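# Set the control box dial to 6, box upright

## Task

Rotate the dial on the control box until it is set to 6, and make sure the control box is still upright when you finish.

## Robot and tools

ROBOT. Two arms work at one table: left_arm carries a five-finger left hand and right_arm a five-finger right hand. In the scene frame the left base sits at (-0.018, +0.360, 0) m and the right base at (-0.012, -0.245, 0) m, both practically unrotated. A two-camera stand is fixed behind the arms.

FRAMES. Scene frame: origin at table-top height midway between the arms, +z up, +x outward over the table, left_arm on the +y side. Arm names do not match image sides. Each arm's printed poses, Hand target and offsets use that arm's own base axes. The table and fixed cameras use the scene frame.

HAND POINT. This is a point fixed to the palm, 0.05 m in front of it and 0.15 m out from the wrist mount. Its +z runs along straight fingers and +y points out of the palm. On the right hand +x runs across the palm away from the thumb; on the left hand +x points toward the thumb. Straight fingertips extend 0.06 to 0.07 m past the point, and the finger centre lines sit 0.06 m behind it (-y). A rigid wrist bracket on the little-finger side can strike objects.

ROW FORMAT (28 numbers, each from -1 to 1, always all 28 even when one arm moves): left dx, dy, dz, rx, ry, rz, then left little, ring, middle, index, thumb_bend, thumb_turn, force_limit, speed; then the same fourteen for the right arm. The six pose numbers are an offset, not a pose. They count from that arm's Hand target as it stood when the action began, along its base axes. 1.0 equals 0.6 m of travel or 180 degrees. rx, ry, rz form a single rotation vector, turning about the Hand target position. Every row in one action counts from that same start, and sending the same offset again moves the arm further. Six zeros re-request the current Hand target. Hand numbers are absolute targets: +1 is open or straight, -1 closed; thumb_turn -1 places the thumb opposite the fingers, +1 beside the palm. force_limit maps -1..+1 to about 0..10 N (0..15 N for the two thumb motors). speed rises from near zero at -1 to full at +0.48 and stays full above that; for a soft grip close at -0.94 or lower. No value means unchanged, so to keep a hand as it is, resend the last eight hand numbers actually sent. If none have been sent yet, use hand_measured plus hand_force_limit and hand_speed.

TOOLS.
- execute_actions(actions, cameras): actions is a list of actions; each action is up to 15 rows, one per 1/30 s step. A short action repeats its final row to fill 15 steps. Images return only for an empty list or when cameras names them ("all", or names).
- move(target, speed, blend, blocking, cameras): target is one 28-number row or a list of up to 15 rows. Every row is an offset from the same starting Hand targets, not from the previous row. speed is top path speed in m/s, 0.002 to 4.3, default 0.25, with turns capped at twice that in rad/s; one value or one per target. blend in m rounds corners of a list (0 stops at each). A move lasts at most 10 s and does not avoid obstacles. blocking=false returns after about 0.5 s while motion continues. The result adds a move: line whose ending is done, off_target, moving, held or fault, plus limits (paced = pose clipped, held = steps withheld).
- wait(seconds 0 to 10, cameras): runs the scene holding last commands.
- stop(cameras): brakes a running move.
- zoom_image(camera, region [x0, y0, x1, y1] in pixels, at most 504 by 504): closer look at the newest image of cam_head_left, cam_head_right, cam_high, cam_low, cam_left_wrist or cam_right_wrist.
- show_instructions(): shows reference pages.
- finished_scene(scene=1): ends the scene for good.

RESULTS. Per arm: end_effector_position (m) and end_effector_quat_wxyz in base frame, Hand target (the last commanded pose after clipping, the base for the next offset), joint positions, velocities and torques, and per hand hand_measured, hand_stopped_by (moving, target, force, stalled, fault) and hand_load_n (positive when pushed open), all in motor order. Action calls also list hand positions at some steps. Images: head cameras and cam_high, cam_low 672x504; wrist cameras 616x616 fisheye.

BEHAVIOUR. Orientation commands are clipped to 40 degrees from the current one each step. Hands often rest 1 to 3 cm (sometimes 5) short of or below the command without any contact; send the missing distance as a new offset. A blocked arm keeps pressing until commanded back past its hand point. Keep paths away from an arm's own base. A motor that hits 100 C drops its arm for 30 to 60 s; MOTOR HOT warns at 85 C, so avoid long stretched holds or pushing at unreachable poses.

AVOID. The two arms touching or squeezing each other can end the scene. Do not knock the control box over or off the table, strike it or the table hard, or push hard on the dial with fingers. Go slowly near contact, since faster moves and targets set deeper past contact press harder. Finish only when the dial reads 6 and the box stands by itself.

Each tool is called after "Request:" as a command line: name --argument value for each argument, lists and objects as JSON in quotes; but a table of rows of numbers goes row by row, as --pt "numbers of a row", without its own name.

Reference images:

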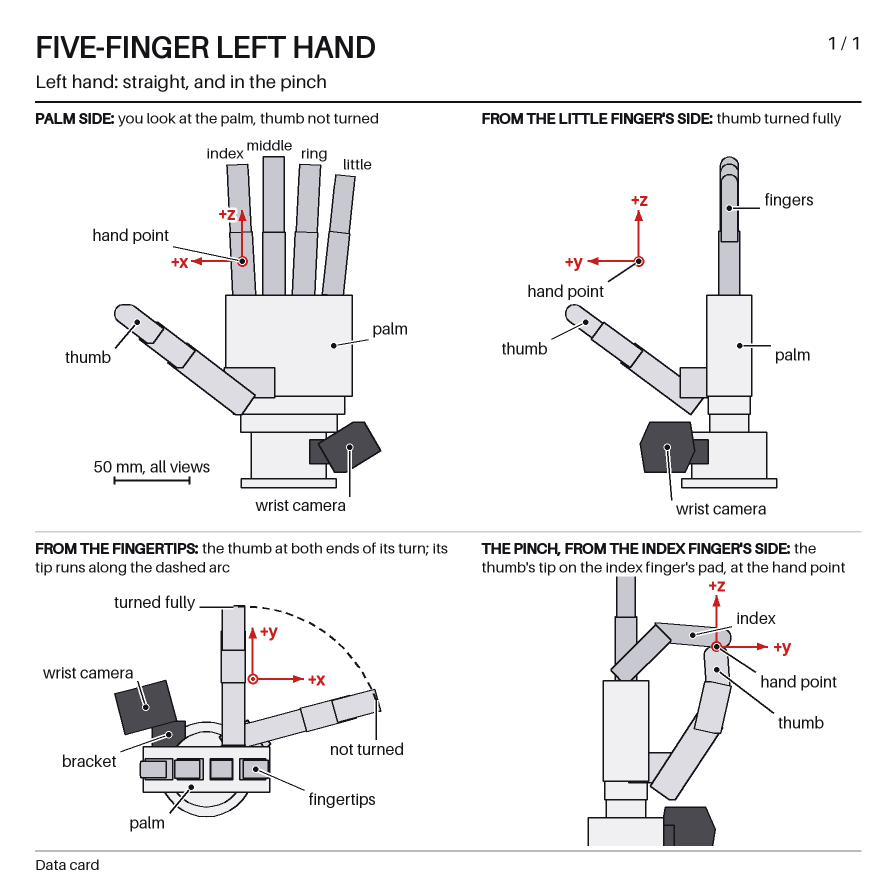

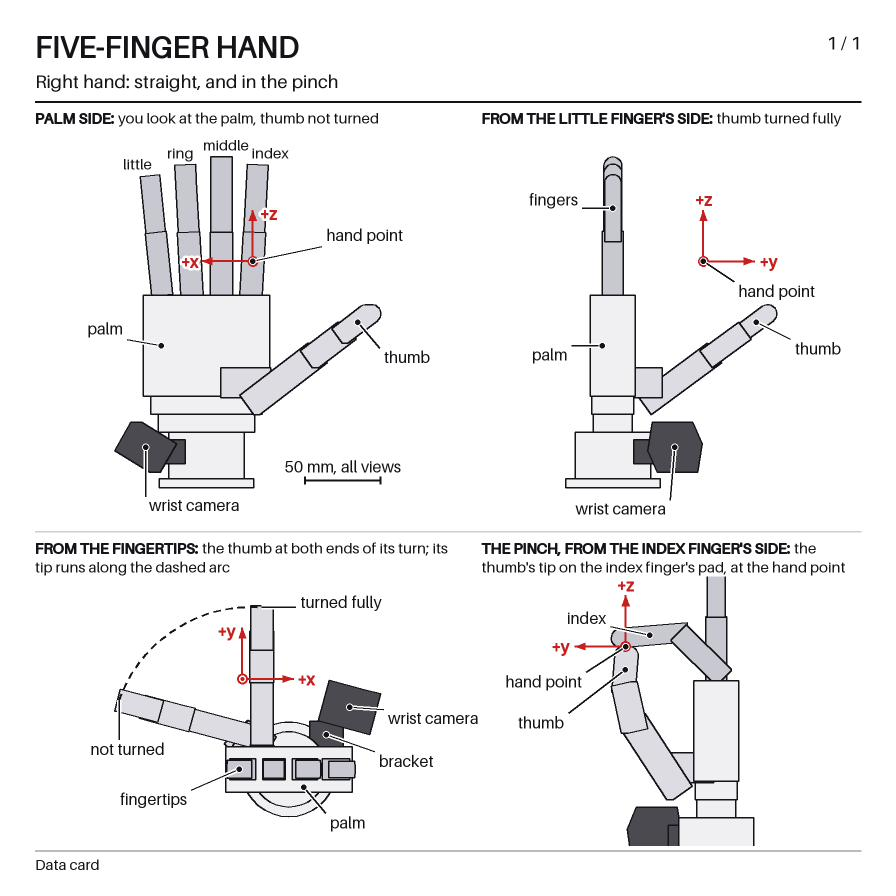

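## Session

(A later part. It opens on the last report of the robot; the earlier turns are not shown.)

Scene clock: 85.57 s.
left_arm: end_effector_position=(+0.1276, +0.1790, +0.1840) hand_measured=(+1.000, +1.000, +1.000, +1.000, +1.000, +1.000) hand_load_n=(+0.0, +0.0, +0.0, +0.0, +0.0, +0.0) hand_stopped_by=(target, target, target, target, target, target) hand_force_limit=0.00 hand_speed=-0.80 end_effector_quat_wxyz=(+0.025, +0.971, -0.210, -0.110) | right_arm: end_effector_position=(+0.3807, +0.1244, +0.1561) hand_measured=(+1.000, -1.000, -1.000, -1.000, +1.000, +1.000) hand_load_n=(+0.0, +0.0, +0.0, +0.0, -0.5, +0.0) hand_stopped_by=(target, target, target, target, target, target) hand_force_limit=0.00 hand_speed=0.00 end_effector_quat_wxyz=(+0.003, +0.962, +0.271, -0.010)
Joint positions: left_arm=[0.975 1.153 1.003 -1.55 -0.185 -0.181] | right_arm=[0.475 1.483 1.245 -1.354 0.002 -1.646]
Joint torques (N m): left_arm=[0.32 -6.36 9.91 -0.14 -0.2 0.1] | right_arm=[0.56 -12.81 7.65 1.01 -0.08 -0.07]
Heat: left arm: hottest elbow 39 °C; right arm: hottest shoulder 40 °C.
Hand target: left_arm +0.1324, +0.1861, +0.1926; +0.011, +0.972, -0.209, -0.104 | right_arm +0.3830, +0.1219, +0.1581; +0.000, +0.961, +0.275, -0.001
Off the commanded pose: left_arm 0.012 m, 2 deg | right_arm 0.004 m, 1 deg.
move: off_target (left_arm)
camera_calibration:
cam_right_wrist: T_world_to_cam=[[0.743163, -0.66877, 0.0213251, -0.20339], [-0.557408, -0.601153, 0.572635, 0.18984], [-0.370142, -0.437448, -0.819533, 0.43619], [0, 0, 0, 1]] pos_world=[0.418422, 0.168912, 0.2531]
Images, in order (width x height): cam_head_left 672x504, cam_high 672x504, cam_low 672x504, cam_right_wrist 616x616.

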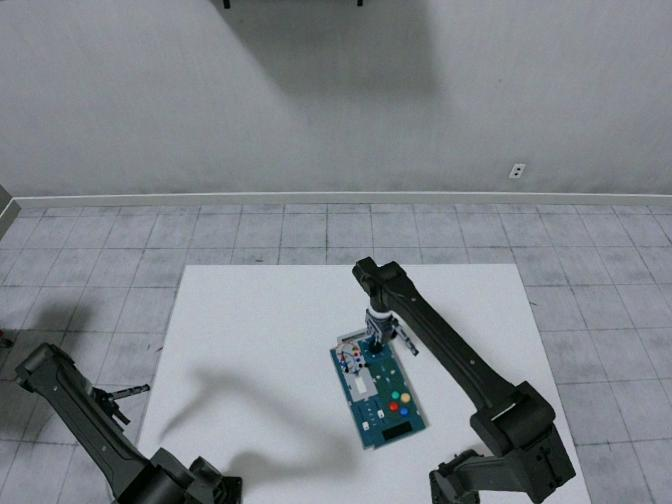

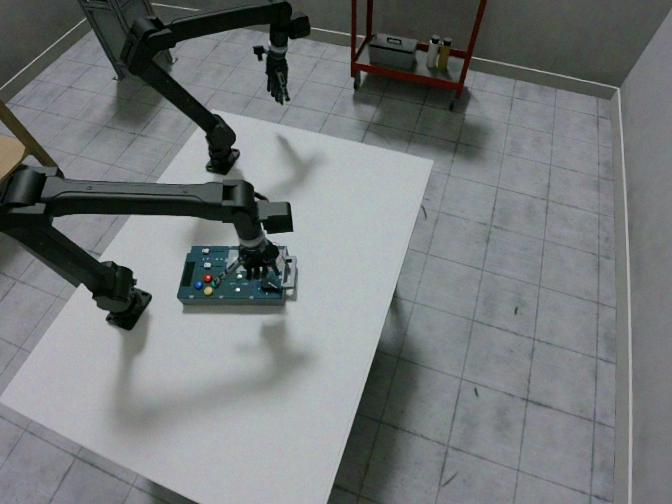

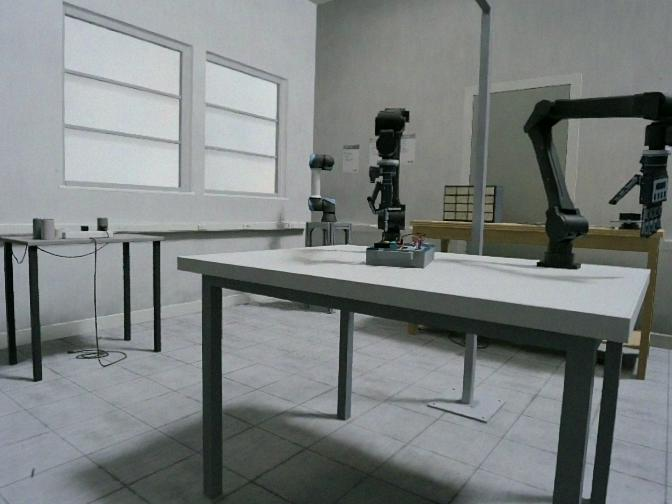

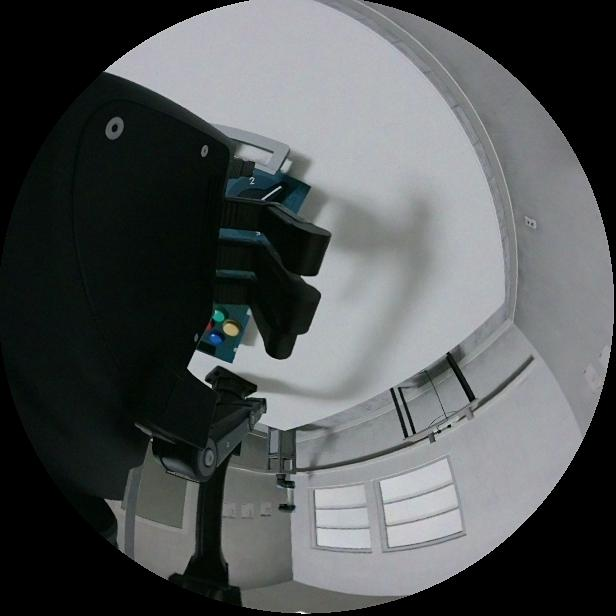

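Request:
move --target '[0,0,0,0,0,0,1,1,1,1,1,1,0,-0.8, 0,0,-0.0652,0,0,0,1,-1,-1,-1,1,1,0,0]' --speed 0.1 --cameras '["cam_high","cam_head_left","cam_low","cam_right_wrist"]'

Request:
zoom_image --camera "cam_high" --region '[245, 250, 305, 310]'

Request:
zoom_image --camera "cam_right_wrist" --region '[215, 120, 375, 260]'

Request:
zoom_image --camera "cam_low" --region '[360, 200, 440, 270]'

Scene clock: 87.17 s.
left_arm: end_effector_position=(+0.1276, +0.1790, +0.1840) hand_measured=(+1.000, +1.000, +1.000, +1.000, +1.000, +1.000) hand_load_n=(+0.0, +0.0, +0.0, +0.0, +0.0, +0.0) hand_stopped_by=(target, target, target, target, target, target) hand_force_limit=0.00 hand_speed=-0.80 end_effector_quat_wxyz=(+0.025, +0.971, -0.210, -0.110) | right_arm: end_effector_position=(+0.3802, +0.1242, +0.1249) hand_measured=(+1.000, -1.000, -1.000, -1.000, +1.000, +1.000) hand_load_n=(+0.0, +0.0, +0.0, +0.0, +0.0, +0.0) hand_stopped_by=(target, target, target, target, target, target) hand_force_limit=0.00 hand_speed=0.00 end_effector_quat_wxyz=(+0.001, +0.962, +0.272, +0.000)
Joint positions: left_arm=[0.975 1.153 1.003 -1.55 -0.185 -0.181] | right_arm=[0.475 1.49 1.169 -1.251 0.002 -1.647]
Joint torques (N m): left_arm=[-0.03 -5.83 10.03 -0.2 -0.19 0.06] | right_arm=[0.67 -10.81 7.57 1.05 -0.09 -0.1]
Heat: left arm: hottest elbow 39 °C; right arm: hottest shoulder 40 °C.
Hand target: left_arm +0.1324, +0.1861, +0.1926; +0.011, +0.972, -0.209, -0.104 | right_arm +0.3830, +0.1219, +0.1190; +0.000, +0.961, +0.275, -0.001
Off the commanded pose: left_arm 0.012 m, 2 deg | right_arm 0.007 m, 0 deg.
move: off_target (left_arm)
camera_calibration:
cam_right_wrist: T_world_to_cam=[[0.743237, -0.668429, 0.0283075, -0.203484], [-0.567348, -0.60729, 0.556161, 0.213854], [-0.354564, -0.42942, -0.830592, 0.404843], [0, 0, 0, 1]] pos_world=[0.41611, 0.167705, 0.223082]
Images, in order (width x height): cam_head_left 672x504, cam_high 672x504, cam_low 672x504, cam_right_wrist 616x616.

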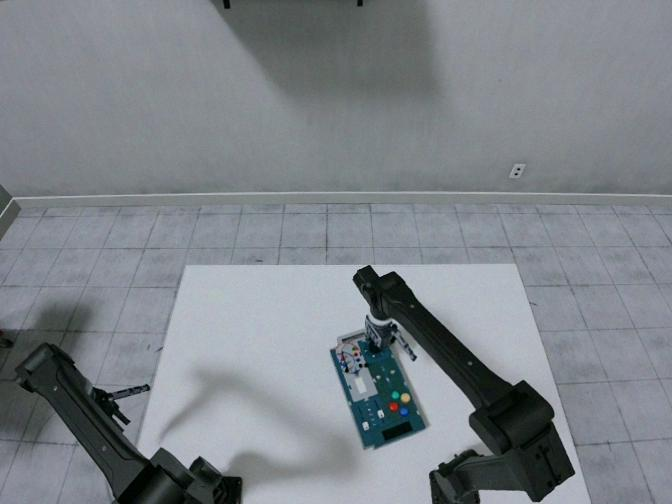

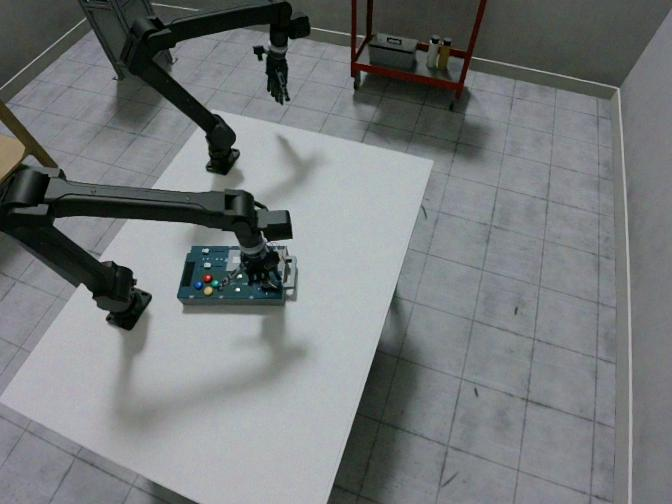

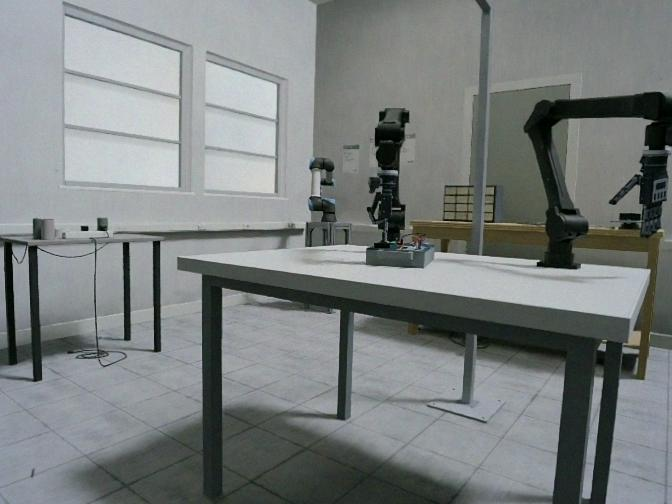

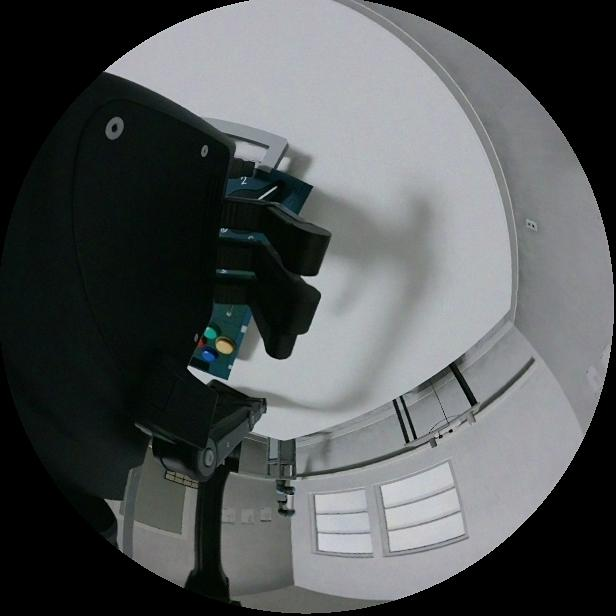

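Scaled by 8.400 from the camera's 672x504 image, which has a finer 960x720 frame.

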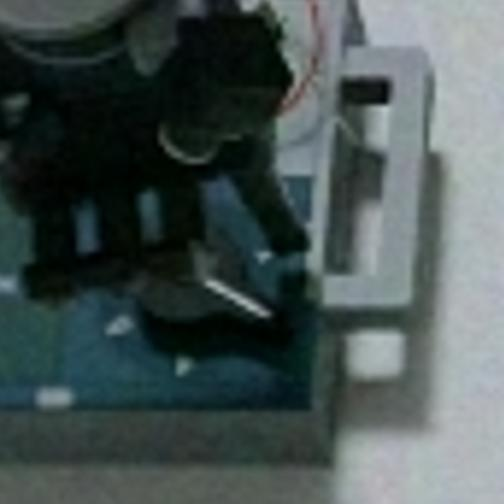

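Scaled by 3.150 from the camera's 616x616 image, which has a finer 880x880 frame.

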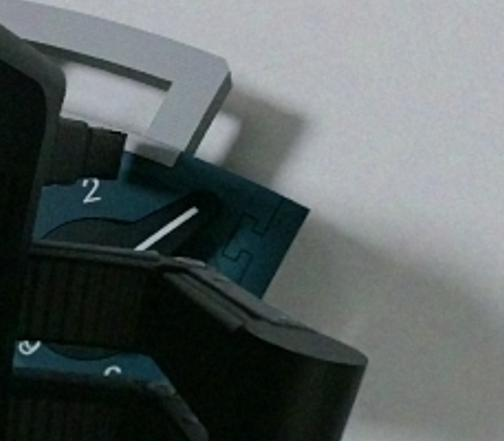

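Scaled by 6.300 from the camera's 672x504 image, which has a finer 960x720 frame.

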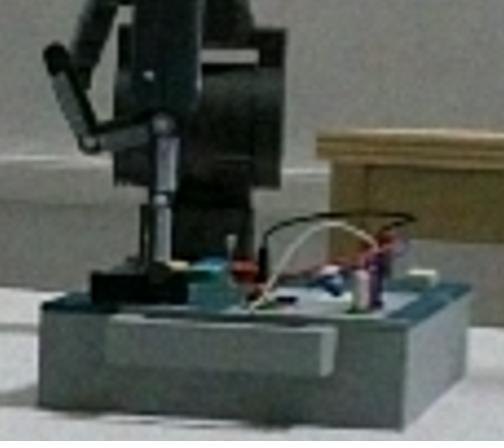

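Request:
move --target '[0,0,0,0,0,0,1,1,1,1,1,1,0,-0.8, -0.0058,-0.0042,-0.0092,0,0,0,1,-1,-1,-1,1,1,0,0]' --speed 0.06 --cameras '["cam_high","cam_low"]'

Request:
zoom_image --camera "cam_high" --region '[260, 260, 300, 300]'

Request:
zoom_image --camera "cam_low" --region '[360, 220, 410, 270]'

Scene clock: 89.40 s.
left_arm: end_effector_position=(+0.1276, +0.1790, +0.1840) hand_measured=(+1.000, +1.000, +1.000, +1.000, +1.000, +1.000) hand_load_n=(+0.0, +0.0, +0.0, +0.0, +0.0, +0.0) hand_stopped_by=(target, target, target, target, target, target) hand_force_limit=0.00 hand_speed=-0.80 end_effector_quat_wxyz=(+0.025, +0.971, -0.210, -0.110) | right_arm: end_effector_position=(+0.3769, +0.1219, +0.1175) hand_measured=(+1.000, -1.000, -1.000, -1.000, +1.000, +1.000) hand_load_n=(+0.0, +0.0, +0.0, +0.0, -0.5, +0.0) hand_stopped_by=(target, target, target, target, target, target) hand_force_limit=0.00 hand_speed=0.00 end_effector_quat_wxyz=(+0.002, +0.962, +0.272, -0.003)
Joint positions: left_arm=[0.975 1.153 1.003 -1.55 -0.185 -0.181] | right_arm=[0.473 1.49 1.148 -1.235 0.002 -1.648]
Joint torques (N m): left_arm=[-0.03 -5.77 9.96 -0.18 -0.2 0.1] | right_arm=[0.62 -11.11 7.43 1.03 -0.09 -0.09]
Heat: left arm: hottest elbow 39 °C; right arm: hottest shoulder 40 °C.
Hand target: left_arm +0.1324, +0.1861, +0.1926; +0.011, +0.972, -0.209, -0.104 | right_arm +0.3795, +0.1195, +0.1134; +0.000, +0.961, +0.275, -0.001
Off the commanded pose: left_arm 0.012 m, 2 deg | right_arm 0.005 m, 0 deg.
move: off_target (left_arm)
Images, in order (width x height): cam_high 672x504, cam_low 672x504.

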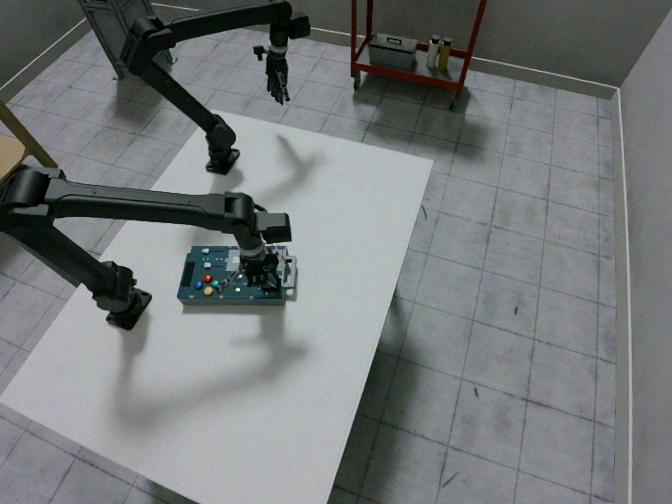

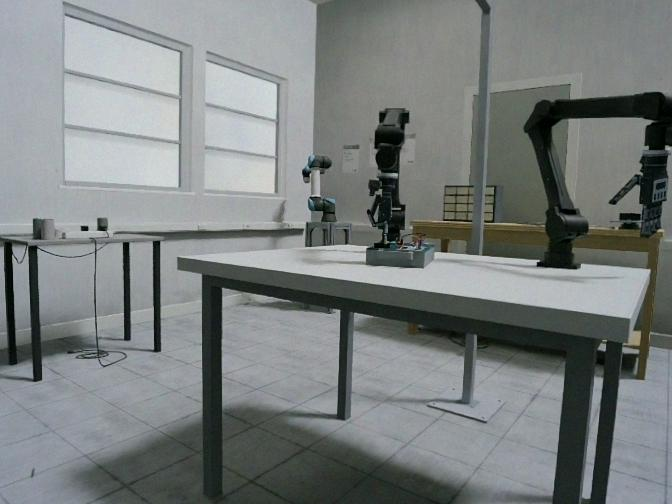

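Scaled by 12.600 from the camera's 672x504 image, which has a finer 960x720 frame.

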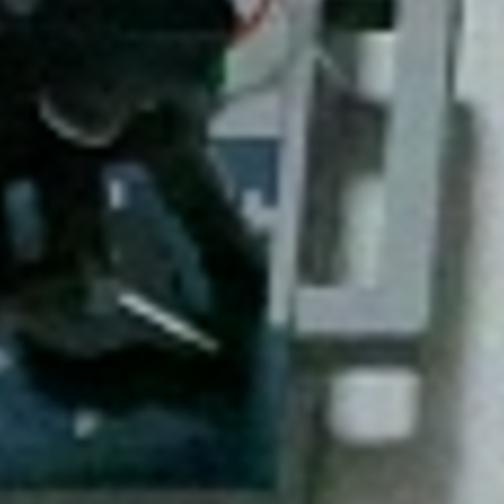

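Scaled by 10.080 from the camera's 672x504 image, which has a finer 960x720 frame.

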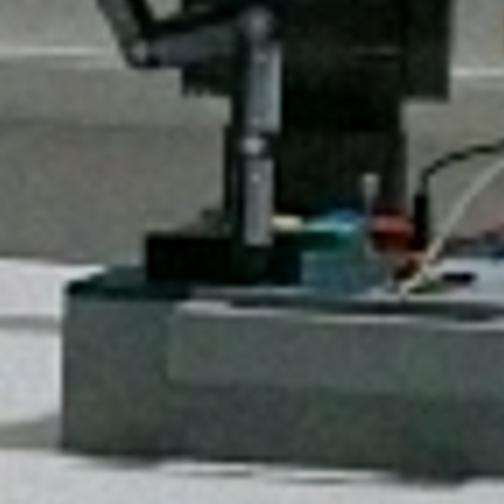

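Request:
move --pt "0 0 0 0 0 0 1 1 1 1 1 1 0 -0.8 -0.0495 0.011 0.005 0 0 -0.1389 1 -1 -1 -1 1 1 0 0" --pt "0 0 0 0 0 0 1 1 1 1 1 1 0 -0.8 -0.0898 0.0418 0.005 0 0 -0.2778 1 -1 -1 -1 1 1 0 0" --speed 0.2 --blend 0.01 --cameras '["cam_high","cam_low","cam_right_wrist"]'

Request:
zoom_image --camera "cam_high" --region '[245, 250, 305, 310]'

Request:
zoom_image --camera "cam_right_wrist" --region '[215, 120, 375, 260]'

Scene clock: 92.97 s.
left_arm: end_effector_position=(+0.1276, +0.1790, +0.1840) hand_measured=(+1.000, +1.000, +1.000, +1.000, +1.000, +1.000) hand_load_n=(+0.0, +0.5, +0.0, +0.5, +0.0, +0.0) hand_stopped_by=(target, target, target, target, target, target) hand_force_limit=0.00 hand_speed=-0.80 end_effector_quat_wxyz=(+0.025, +0.971, -0.210, -0.110) | right_arm: end_effector_position=(+0.3242, +0.1430, +0.1172) hand_measured=(+1.000, -1.000, -1.000, -1.000, +1.000, +1.000) hand_load_n=(+0.0, +0.0, +0.0, +0.0, +0.0, +0.0) hand_stopped_by=(target, target, target, target, target, target) hand_force_limit=0.00 hand_speed=0.00 end_effector_quat_wxyz=(-0.003, +0.989, -0.147, -0.004)
Joint positions: left_arm=[0.975 1.153 1.003 -1.55 -0.185 -0.181] | right_arm=[0.473 1.49 1.148 -1.232 -0.009 -0.802]
Joint torques (N m): left_arm=[0.32 -5.89 9.88 -0.1 -0.2 0.09] | right_arm=[1.44 -10.99 8.31 0.68 0.22 0.26]
Heat: left arm: hottest elbow 39 °C; right arm: hottest shoulder 40 °C.
Hand target: left_arm +0.1324, +0.1861, +0.1926; +0.011, +0.972, -0.209, -0.104 | right_arm +0.3256, +0.1445, +0.1164; +0.000, +0.988, -0.157, -0.001
Off the commanded pose: left_arm 0.012 m, 2 deg | right_arm 0.002 m, 1 deg.
move: off_target (left_arm)
camera_calibration:
cam_right_wrist: T_world_to_cam=[[-0.00804435, -0.999769, 0.0199475, 0.142781], [-0.827435, 0.0178564, 0.561278, 0.192079], [-0.561504, -0.0119901, -0.827387, 0.39371], [0, 0, 0, 1]] pos_world=[0.381151, 0.144039, 0.215092]
Images, in order (width x height): cam_high 672x504, cam_low 672x504, cam_right_wrist 616x616.

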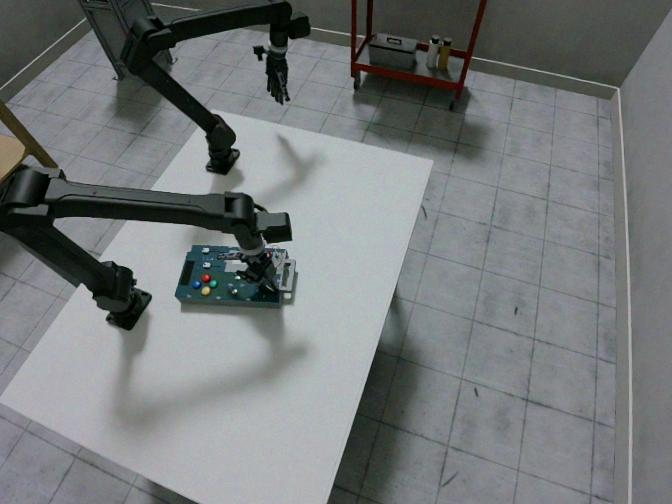

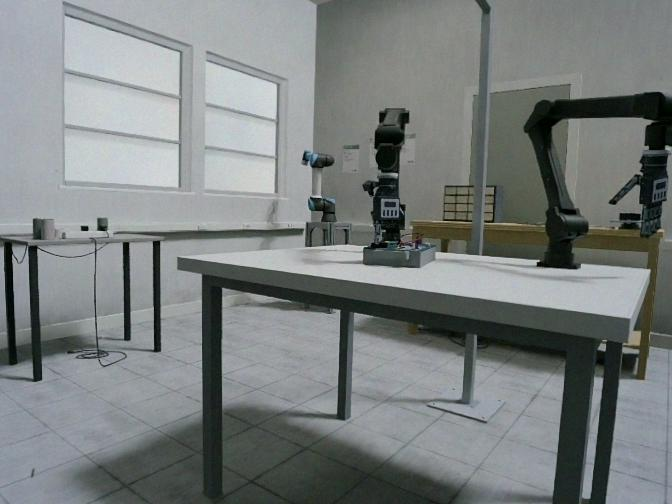

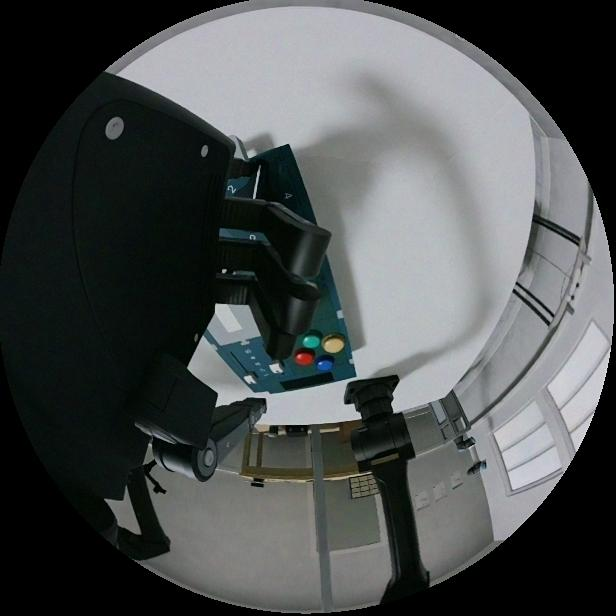

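Scaled by 8.400 from the camera's 672x504 image, which has a finer 960x720 frame.

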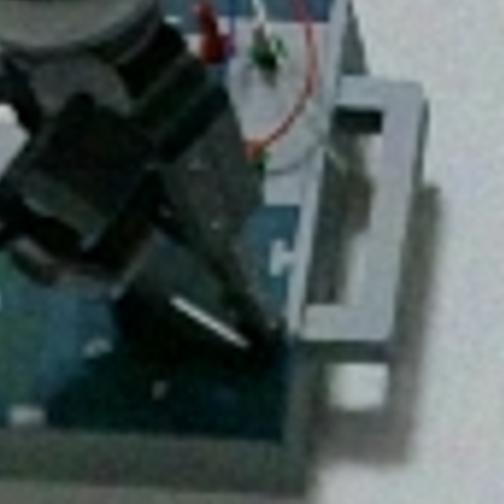

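Scaled by 3.150 from the camera's 616x616 image, which has a finer 880x880 frame.

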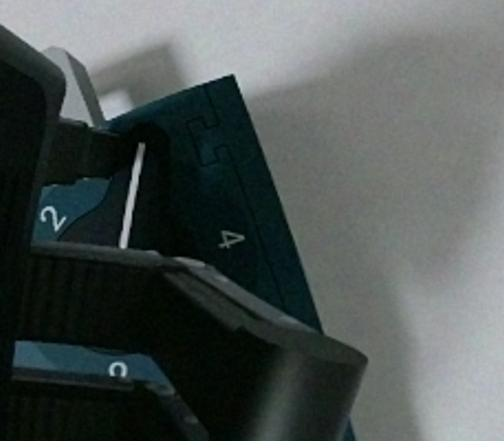

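Request:
move --pt "0 0 0 0 0 0 1 1 1 1 1 1 0 -0.8 0.0177 -0.017 0.004 0 0 0.0667 1 -1 -1 -1 1 1 0 0" --pt "0 0 0 0 0 0 1 1 1 1 1 1 0 -0.8 0.0677 -0.017 0.12 0 0 0.0667 1 -1 -1 -1 1 1 0 0" --speed 0.12 --blend 0.005 --cameras '["cam_high","cam_head_left","cam_low","cam_right_wrist"]'

Request:
zoom_image --camera "cam_high" --region '[240, 250, 300, 310]'

Request:
zoom_image --camera "cam_high" --region '[165, 225, 315, 325]'

Request:
zoom_image --camera "cam_right_wrist" --region '[215, 120, 375, 260]'

Scene clock: 97.63 s.
left_arm: end_effector_position=(+0.1276, +0.1790, +0.1840) hand_measured=(+1.000, +1.000, +1.000, +1.000, +1.000, +1.000) hand_load_n=(+0.0, +0.0, +0.0, +0.0, +0.0, +0.0) hand_stopped_by=(target, target, target, target, target, target) hand_force_limit=0.00 hand_speed=-0.80 end_effector_quat_wxyz=(+0.025, +0.971, -0.210, -0.110) | right_arm: end_effector_position=(+0.3492, +0.1306, +0.1730) hand_measured=(+1.000, -1.000, -1.000, -1.000, +1.000, +1.000) hand_load_n=(+0.0, +0.0, +0.0, +0.0, +0.0, +0.0) hand_stopped_by=(target, target, target, target, target, target) hand_force_limit=0.00 hand_speed=0.00 end_effector_quat_wxyz=(+0.008, +0.998, -0.056, -0.017)
Joint positions: left_arm=[0.975 1.153 1.003 -1.55 -0.185 -0.181] | right_arm=[0.451 1.505 1.31 -1.413 -0.001 -1.007]
Joint torques (N m): left_arm=[0.09 -6.18 9.95 -0.08 -0.19 0.1] | right_arm=[0.67 -11.4 12.9 -0.03 -0.01 -0.1]
Heat: left arm: hottest elbow 39 °C; right arm: hottest shoulder 40 °C.
Hand target: left_arm +0.1324, +0.1861, +0.1926; +0.011, +0.972, -0.209, -0.104 | right_arm +0.3663, +0.1343, +0.1885; +0.000, +0.999, -0.053, -0.001
Off the commanded pose: left_arm 0.012 m, 2 deg | right_arm 0.023 m, 2 deg.
move: off_target (left_arm, right_arm)
camera_calibration:
cam_right_wrist: T_world_to_cam=[[0.174954, -0.983935, 0.0355351, 0.0608624], [-0.802071, -0.121499, 0.584739, 0.186946], [-0.571028, -0.130804, -0.810443, 0.469591], [0, 0, 0, 1]] pos_world=[0.407445, 0.144023, 0.269099]
Images, in order (width x height): cam_head_left 672x504, cam_high 672x504, cam_low 672x504, cam_right_wrist 616x616.

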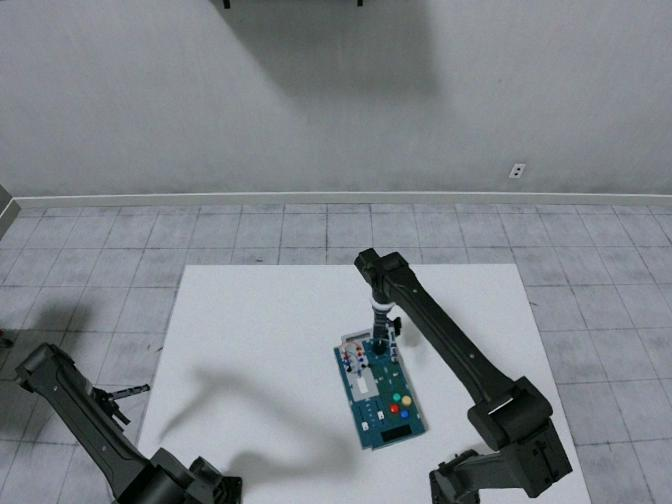

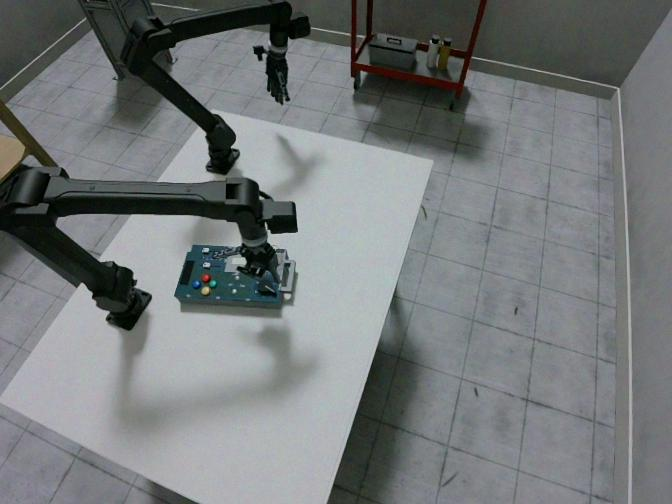

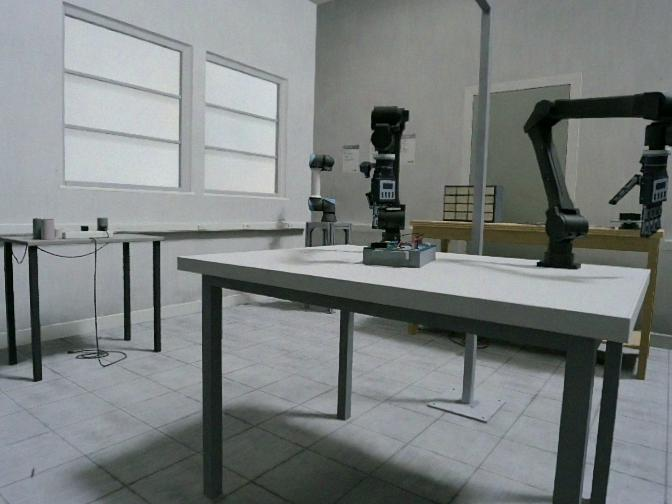

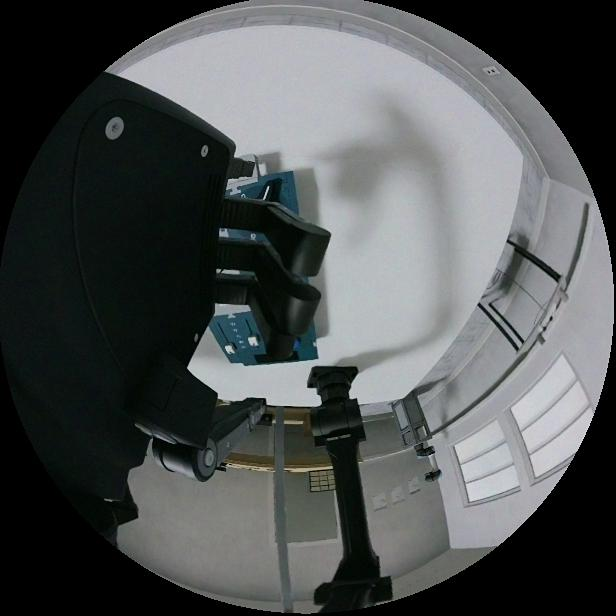

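Scaled by 8.400 from the camera's 672x504 image, which has a finer 960x720 frame.

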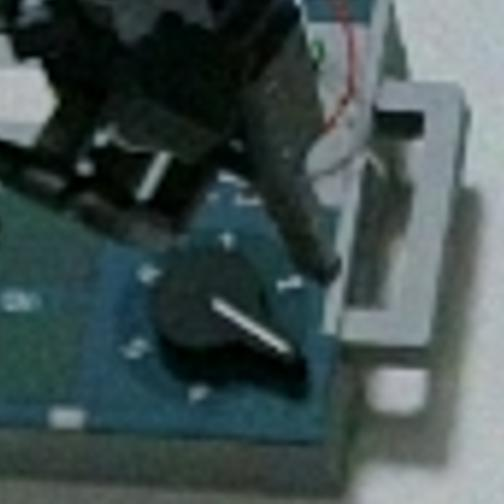

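Scaled by 3.360 from the camera's 672x504 image, which has a finer 960x720 frame.

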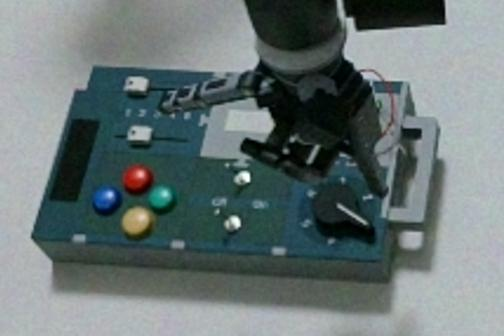

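Scaled by 3.150 from the camera's 616x616 image, which has a finer 880x880 frame.

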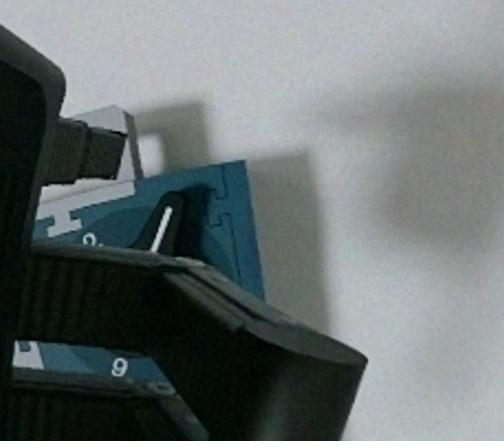

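Request:
move --pt "0 0 0 0 0 0 1 1 1 1 1 1 0 -0.8 -0.0652 0.0523 0 0 0 -0.2367 -1 -1 -1 1 1 1 0 0" --pt "0 0 0 0 0 0 1 1 1 1 1 1 0 -0.8 -0.0647 0.1195 0 0 0 -0.47 -1 -1 -1 1 1 1 0 0" --pt "0 0 0 0 0 0 1 1 1 1 1 1 0 -0.8 -0.017 0.1583 -0.01 0 0 -0.7089 -1 -1 -1 1 1 1 0 0" --pt "0 0 0 0 0 0 1 1 1 1 1 1 0 -0.8 0.0425 0.1387 -0.0308 0 0 -0.944 -1 -1 -1 1 1 1 0 0" --speed 0.4 --blend 0.015 --cameras '["cam_high","cam_head_left","cam_low","cam_right_wrist"]'

Request:
zoom_image --camera "cam_high" --region '[240, 250, 300, 310]'

Request:
zoom_image --camera "cam_head_left" --region '[340, 310, 410, 370]'

Request:
zoom_image --camera "cam_low" --region '[360, 200, 440, 270]'

Scene clock: 104.10 s.
left_arm: end_effector_position=(+0.1276, +0.1790, +0.1840) hand_measured=(+1.000, +1.000, +1.000, +1.000, +1.000, +1.000) hand_load_n=(+0.0, +0.0, +0.0, +0.0, +0.0, +0.0) hand_stopped_by=(target, target, target, target, target, target) hand_force_limit=0.00 hand_speed=-0.80 end_effector_quat_wxyz=(+0.025, +0.971, -0.210, -0.110) | right_arm: end_effector_position=(+0.3918, +0.2150, +0.1670) hand_measured=(-1.000, -1.000, -1.000, +1.000, +1.000, +1.000) hand_load_n=(+0.0, +0.0, +0.0, +0.0, +0.0, +0.0) hand_stopped_by=(target, target, target, target, target, target) hand_force_limit=0.00 hand_speed=0.00 end_effector_quat_wxyz=(-0.008, -0.040, +0.999, -0.002)
Joint positions: left_arm=[0.975 1.153 1.003 -1.55 -0.185 -0.181] | right_arm=[0.396 1.408 1.199 -1.379 -0.001 1.887]
Joint torques (N m): left_arm=[0.03 -5.95 9.95 -0.17 -0.2 0.1] | right_arm=[1.9 -11.63 7.75 1.05 -0.01 0.24]
Heat: left arm: hottest elbow 40 °C; right arm: hottest shoulder 39 °C.
Hand target: left_arm +0.1324, +0.1861, +0.1926; +0.011, +0.972, -0.209, -0.104 | right_arm +0.3918, +0.2175, +0.1699; +0.001, -0.035, +0.999, +0.000
Off the commanded pose: left_arm 0.012 m, 2 deg | right_arm 0.004 m, 1 deg.
move: off_target (left_arm)
camera_calibration:
cam_right_wrist: T_world_to_cam=[[-0.358181, 0.933244, 0.0276023, -0.0653702], [0.790745, 0.287505, 0.540429, -0.46976], [0.496416, 0.215397, -0.840937, 0.012598], [0, 0, 0, 1]] pos_world=[0.341792, 0.193351, 0.26627]
Images, in order (width x height): cam_head_left 672x504, cam_high 672x504, cam_low 672x504, cam_right_wrist 616x616.

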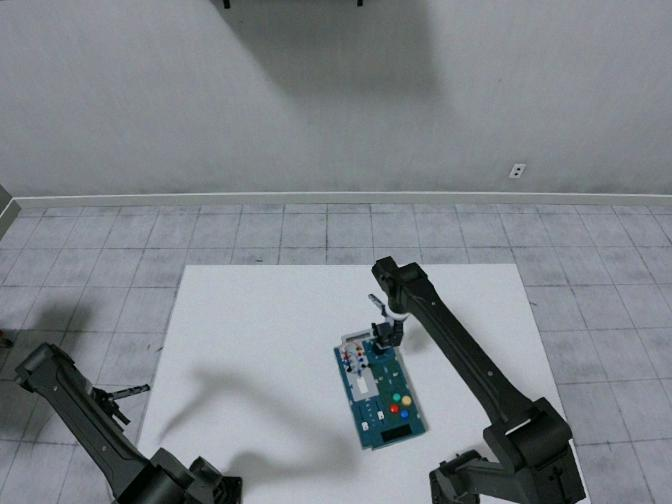

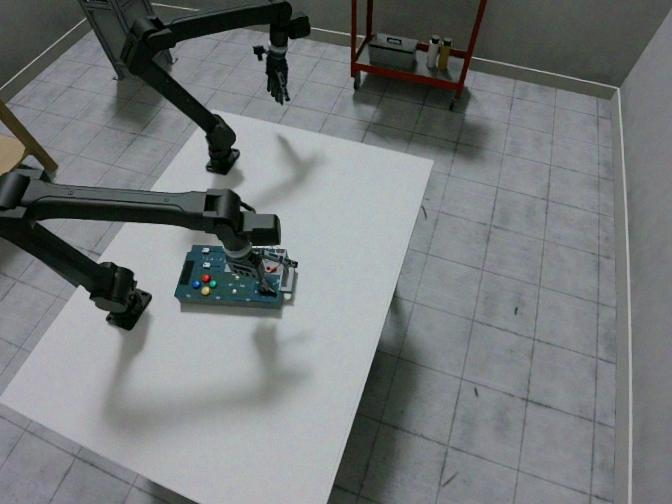

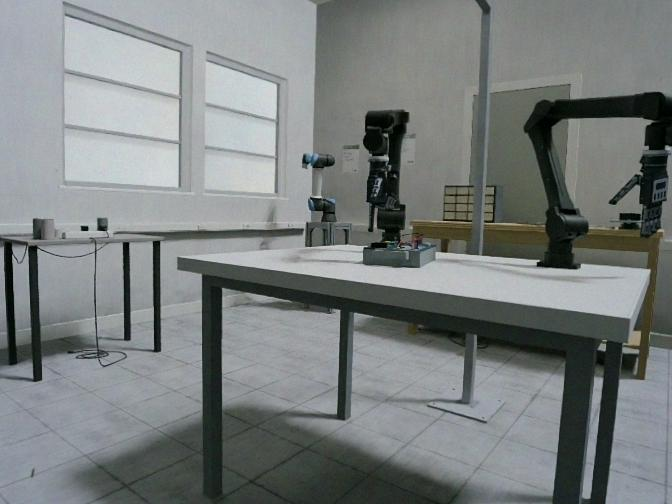

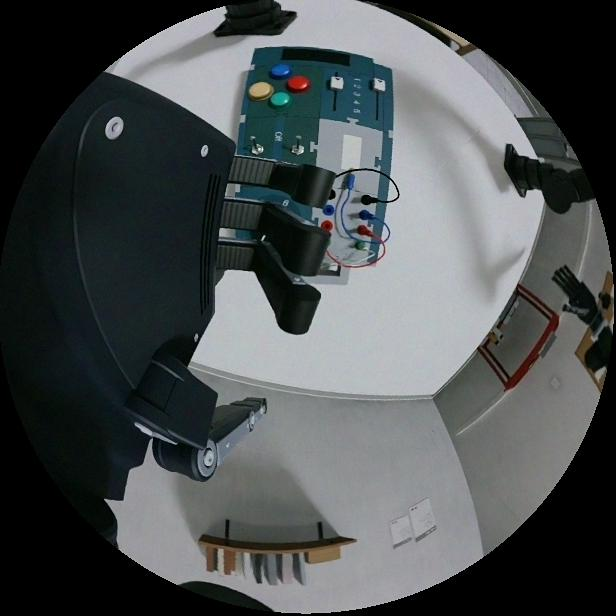

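Scaled by 8.400 from the camera's 672x504 image, which has a finer 960x720 frame.

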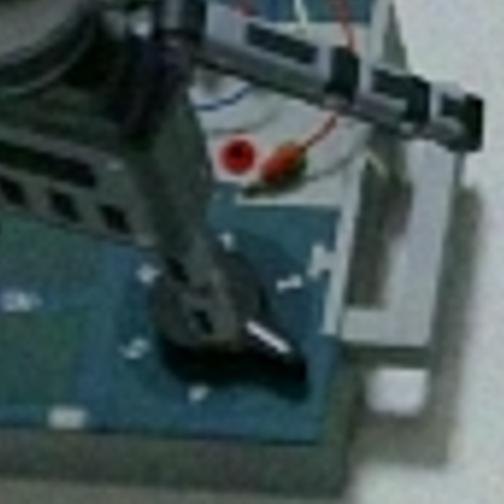

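Scaled by 7.200 from the camera's 672x504 image, which has a finer 960x720 frame.

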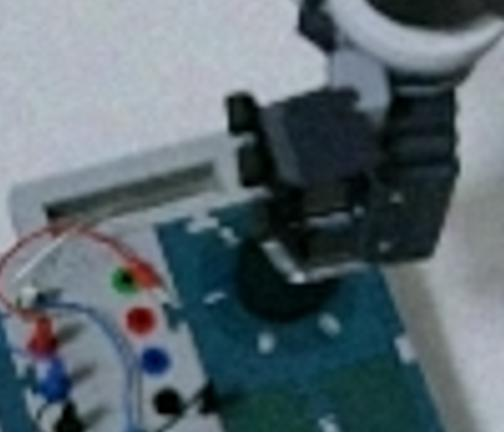

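Scaled by 6.300 from the camera's 672x504 image, which has a finer 960x720 frame.

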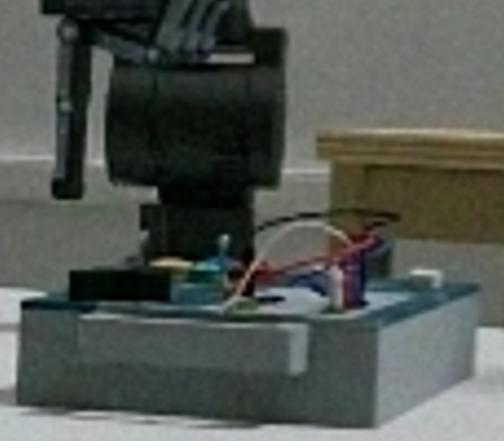

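Request:
move --target '[0,0,0,0,0,0,1,1,1,1,1,1,0,-0.8, -0.0047,0.0017,-0.0865,0,0,0,-1,-1,-1,1,1,1,0,0]' --speed 0.1 --cameras '["cam_high","cam_head_left","cam_low"]'

Request:
zoom_image --camera "cam_high" --region '[245, 265, 290, 310]'

Request:
zoom_image --camera "cam_low" --region '[360, 220, 410, 270]'

Request:
zoom_image --camera "cam_head_left" --region '[340, 310, 410, 370]'

Scene clock: 105.83 s.
left_arm: end_effector_position=(+0.1276, +0.1790, +0.1840) hand_measured=(+1.000, +1.000, +1.000, +1.000, +1.000, +1.000) hand_load_n=(+0.0, +0.0, +0.0, +0.0, +0.0, +0.0) hand_stopped_by=(target, target, target, target, target, target) hand_force_limit=0.00 hand_speed=-0.80 end_effector_quat_wxyz=(+0.025, +0.971, -0.210, -0.110) | right_arm: end_effector_position=(+0.3884, +0.2156, +0.1230) hand_measured=(-1.000, -1.000, -1.000, +1.000, +1.000, +1.000) hand_load_n=(+0.0, +0.0, +0.0, +0.0, +0.0, +0.0) hand_stopped_by=(target, target, target, target, target, target) hand_force_limit=0.00 hand_speed=0.00 end_effector_quat_wxyz=(+0.000, -0.039, +0.999, +0.001)
Joint positions: left_arm=[0.975 1.153 1.003 -1.55 -0.185 -0.181] | right_arm=[0.401 1.419 1.089 -1.239 -0.001 1.893]
Joint torques (N m): left_arm=[-0.03 -6.18 9.99 -0.16 -0.22 0.11] | right_arm=[1.9 -9.7 7.62 1.07 -0.02 0.23]
Heat: left arm: hottest elbow 40 °C; right arm: hottest shoulder 39 °C.
Hand target: left_arm +0.1324, +0.1861, +0.1926; +0.011, +0.972, -0.209, -0.104 | right_arm +0.3889, +0.2185, +0.1180; +0.001, -0.035, +0.999, +0.000
Off the commanded pose: left_arm 0.012 m, 2 deg | right_arm 0.006 m, 0 deg.
move: off_target (left_arm)
Images, in order (width x height): cam_head_left 672x504, cam_high 672x504, cam_low 672x504.

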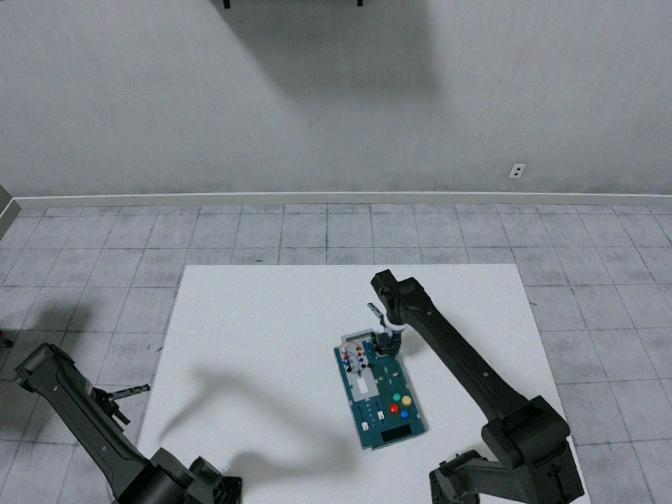

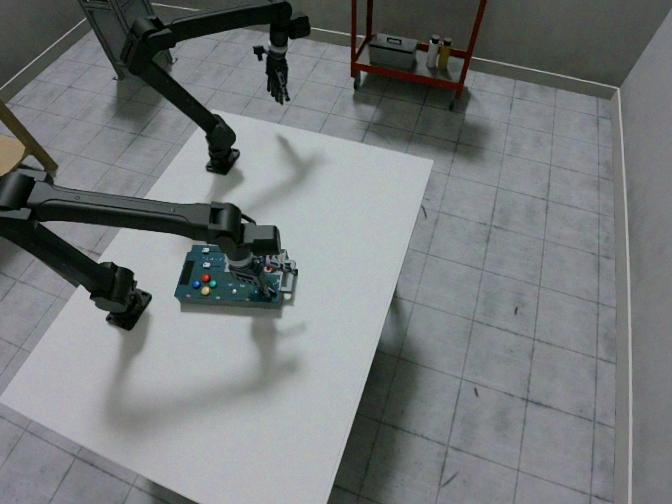

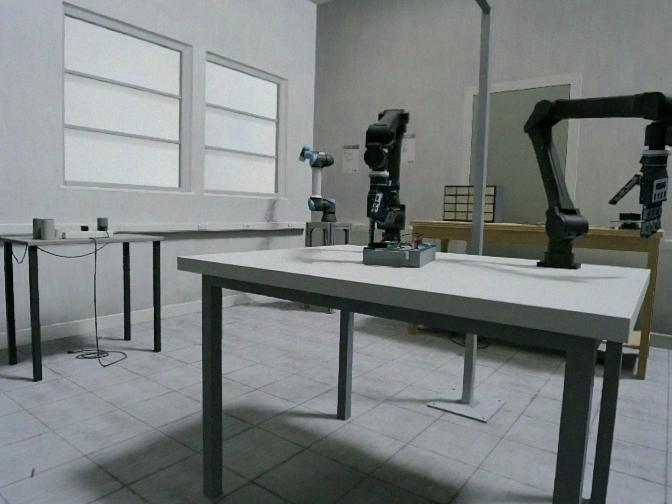

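Scaled by 11.200 from the camera's 672x504 image, which has a finer 960x720 frame.

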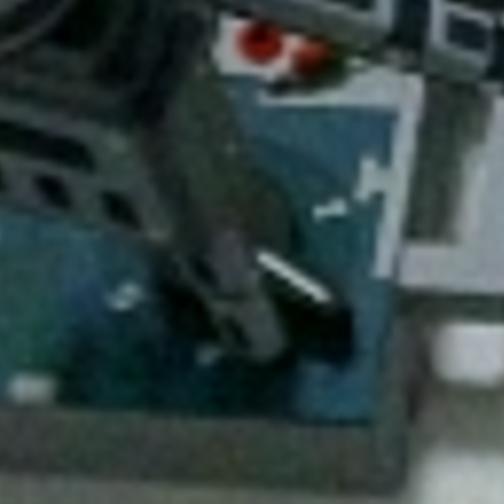

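Scaled by 10.080 from the camera's 672x504 image, which has a finer 960x720 frame.

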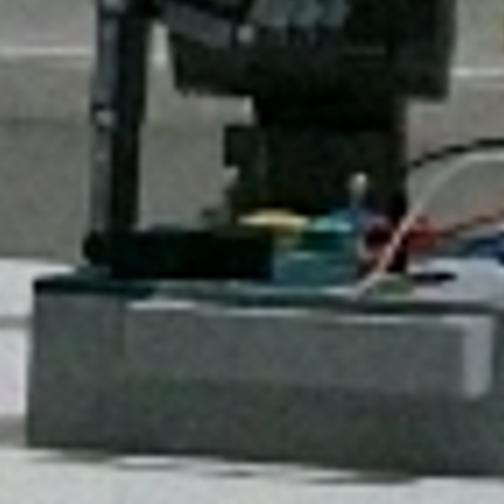

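Scaled by 7.200 from the camera's 672x504 image, which has a finer 960x720 frame.

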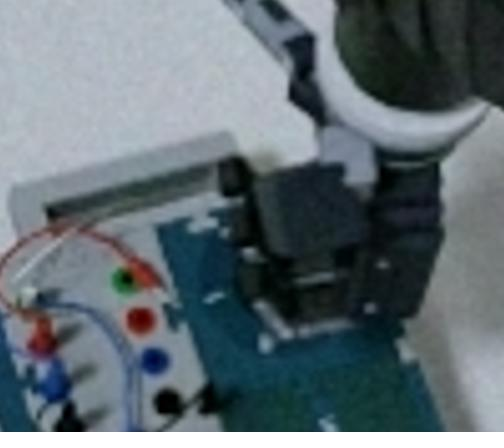

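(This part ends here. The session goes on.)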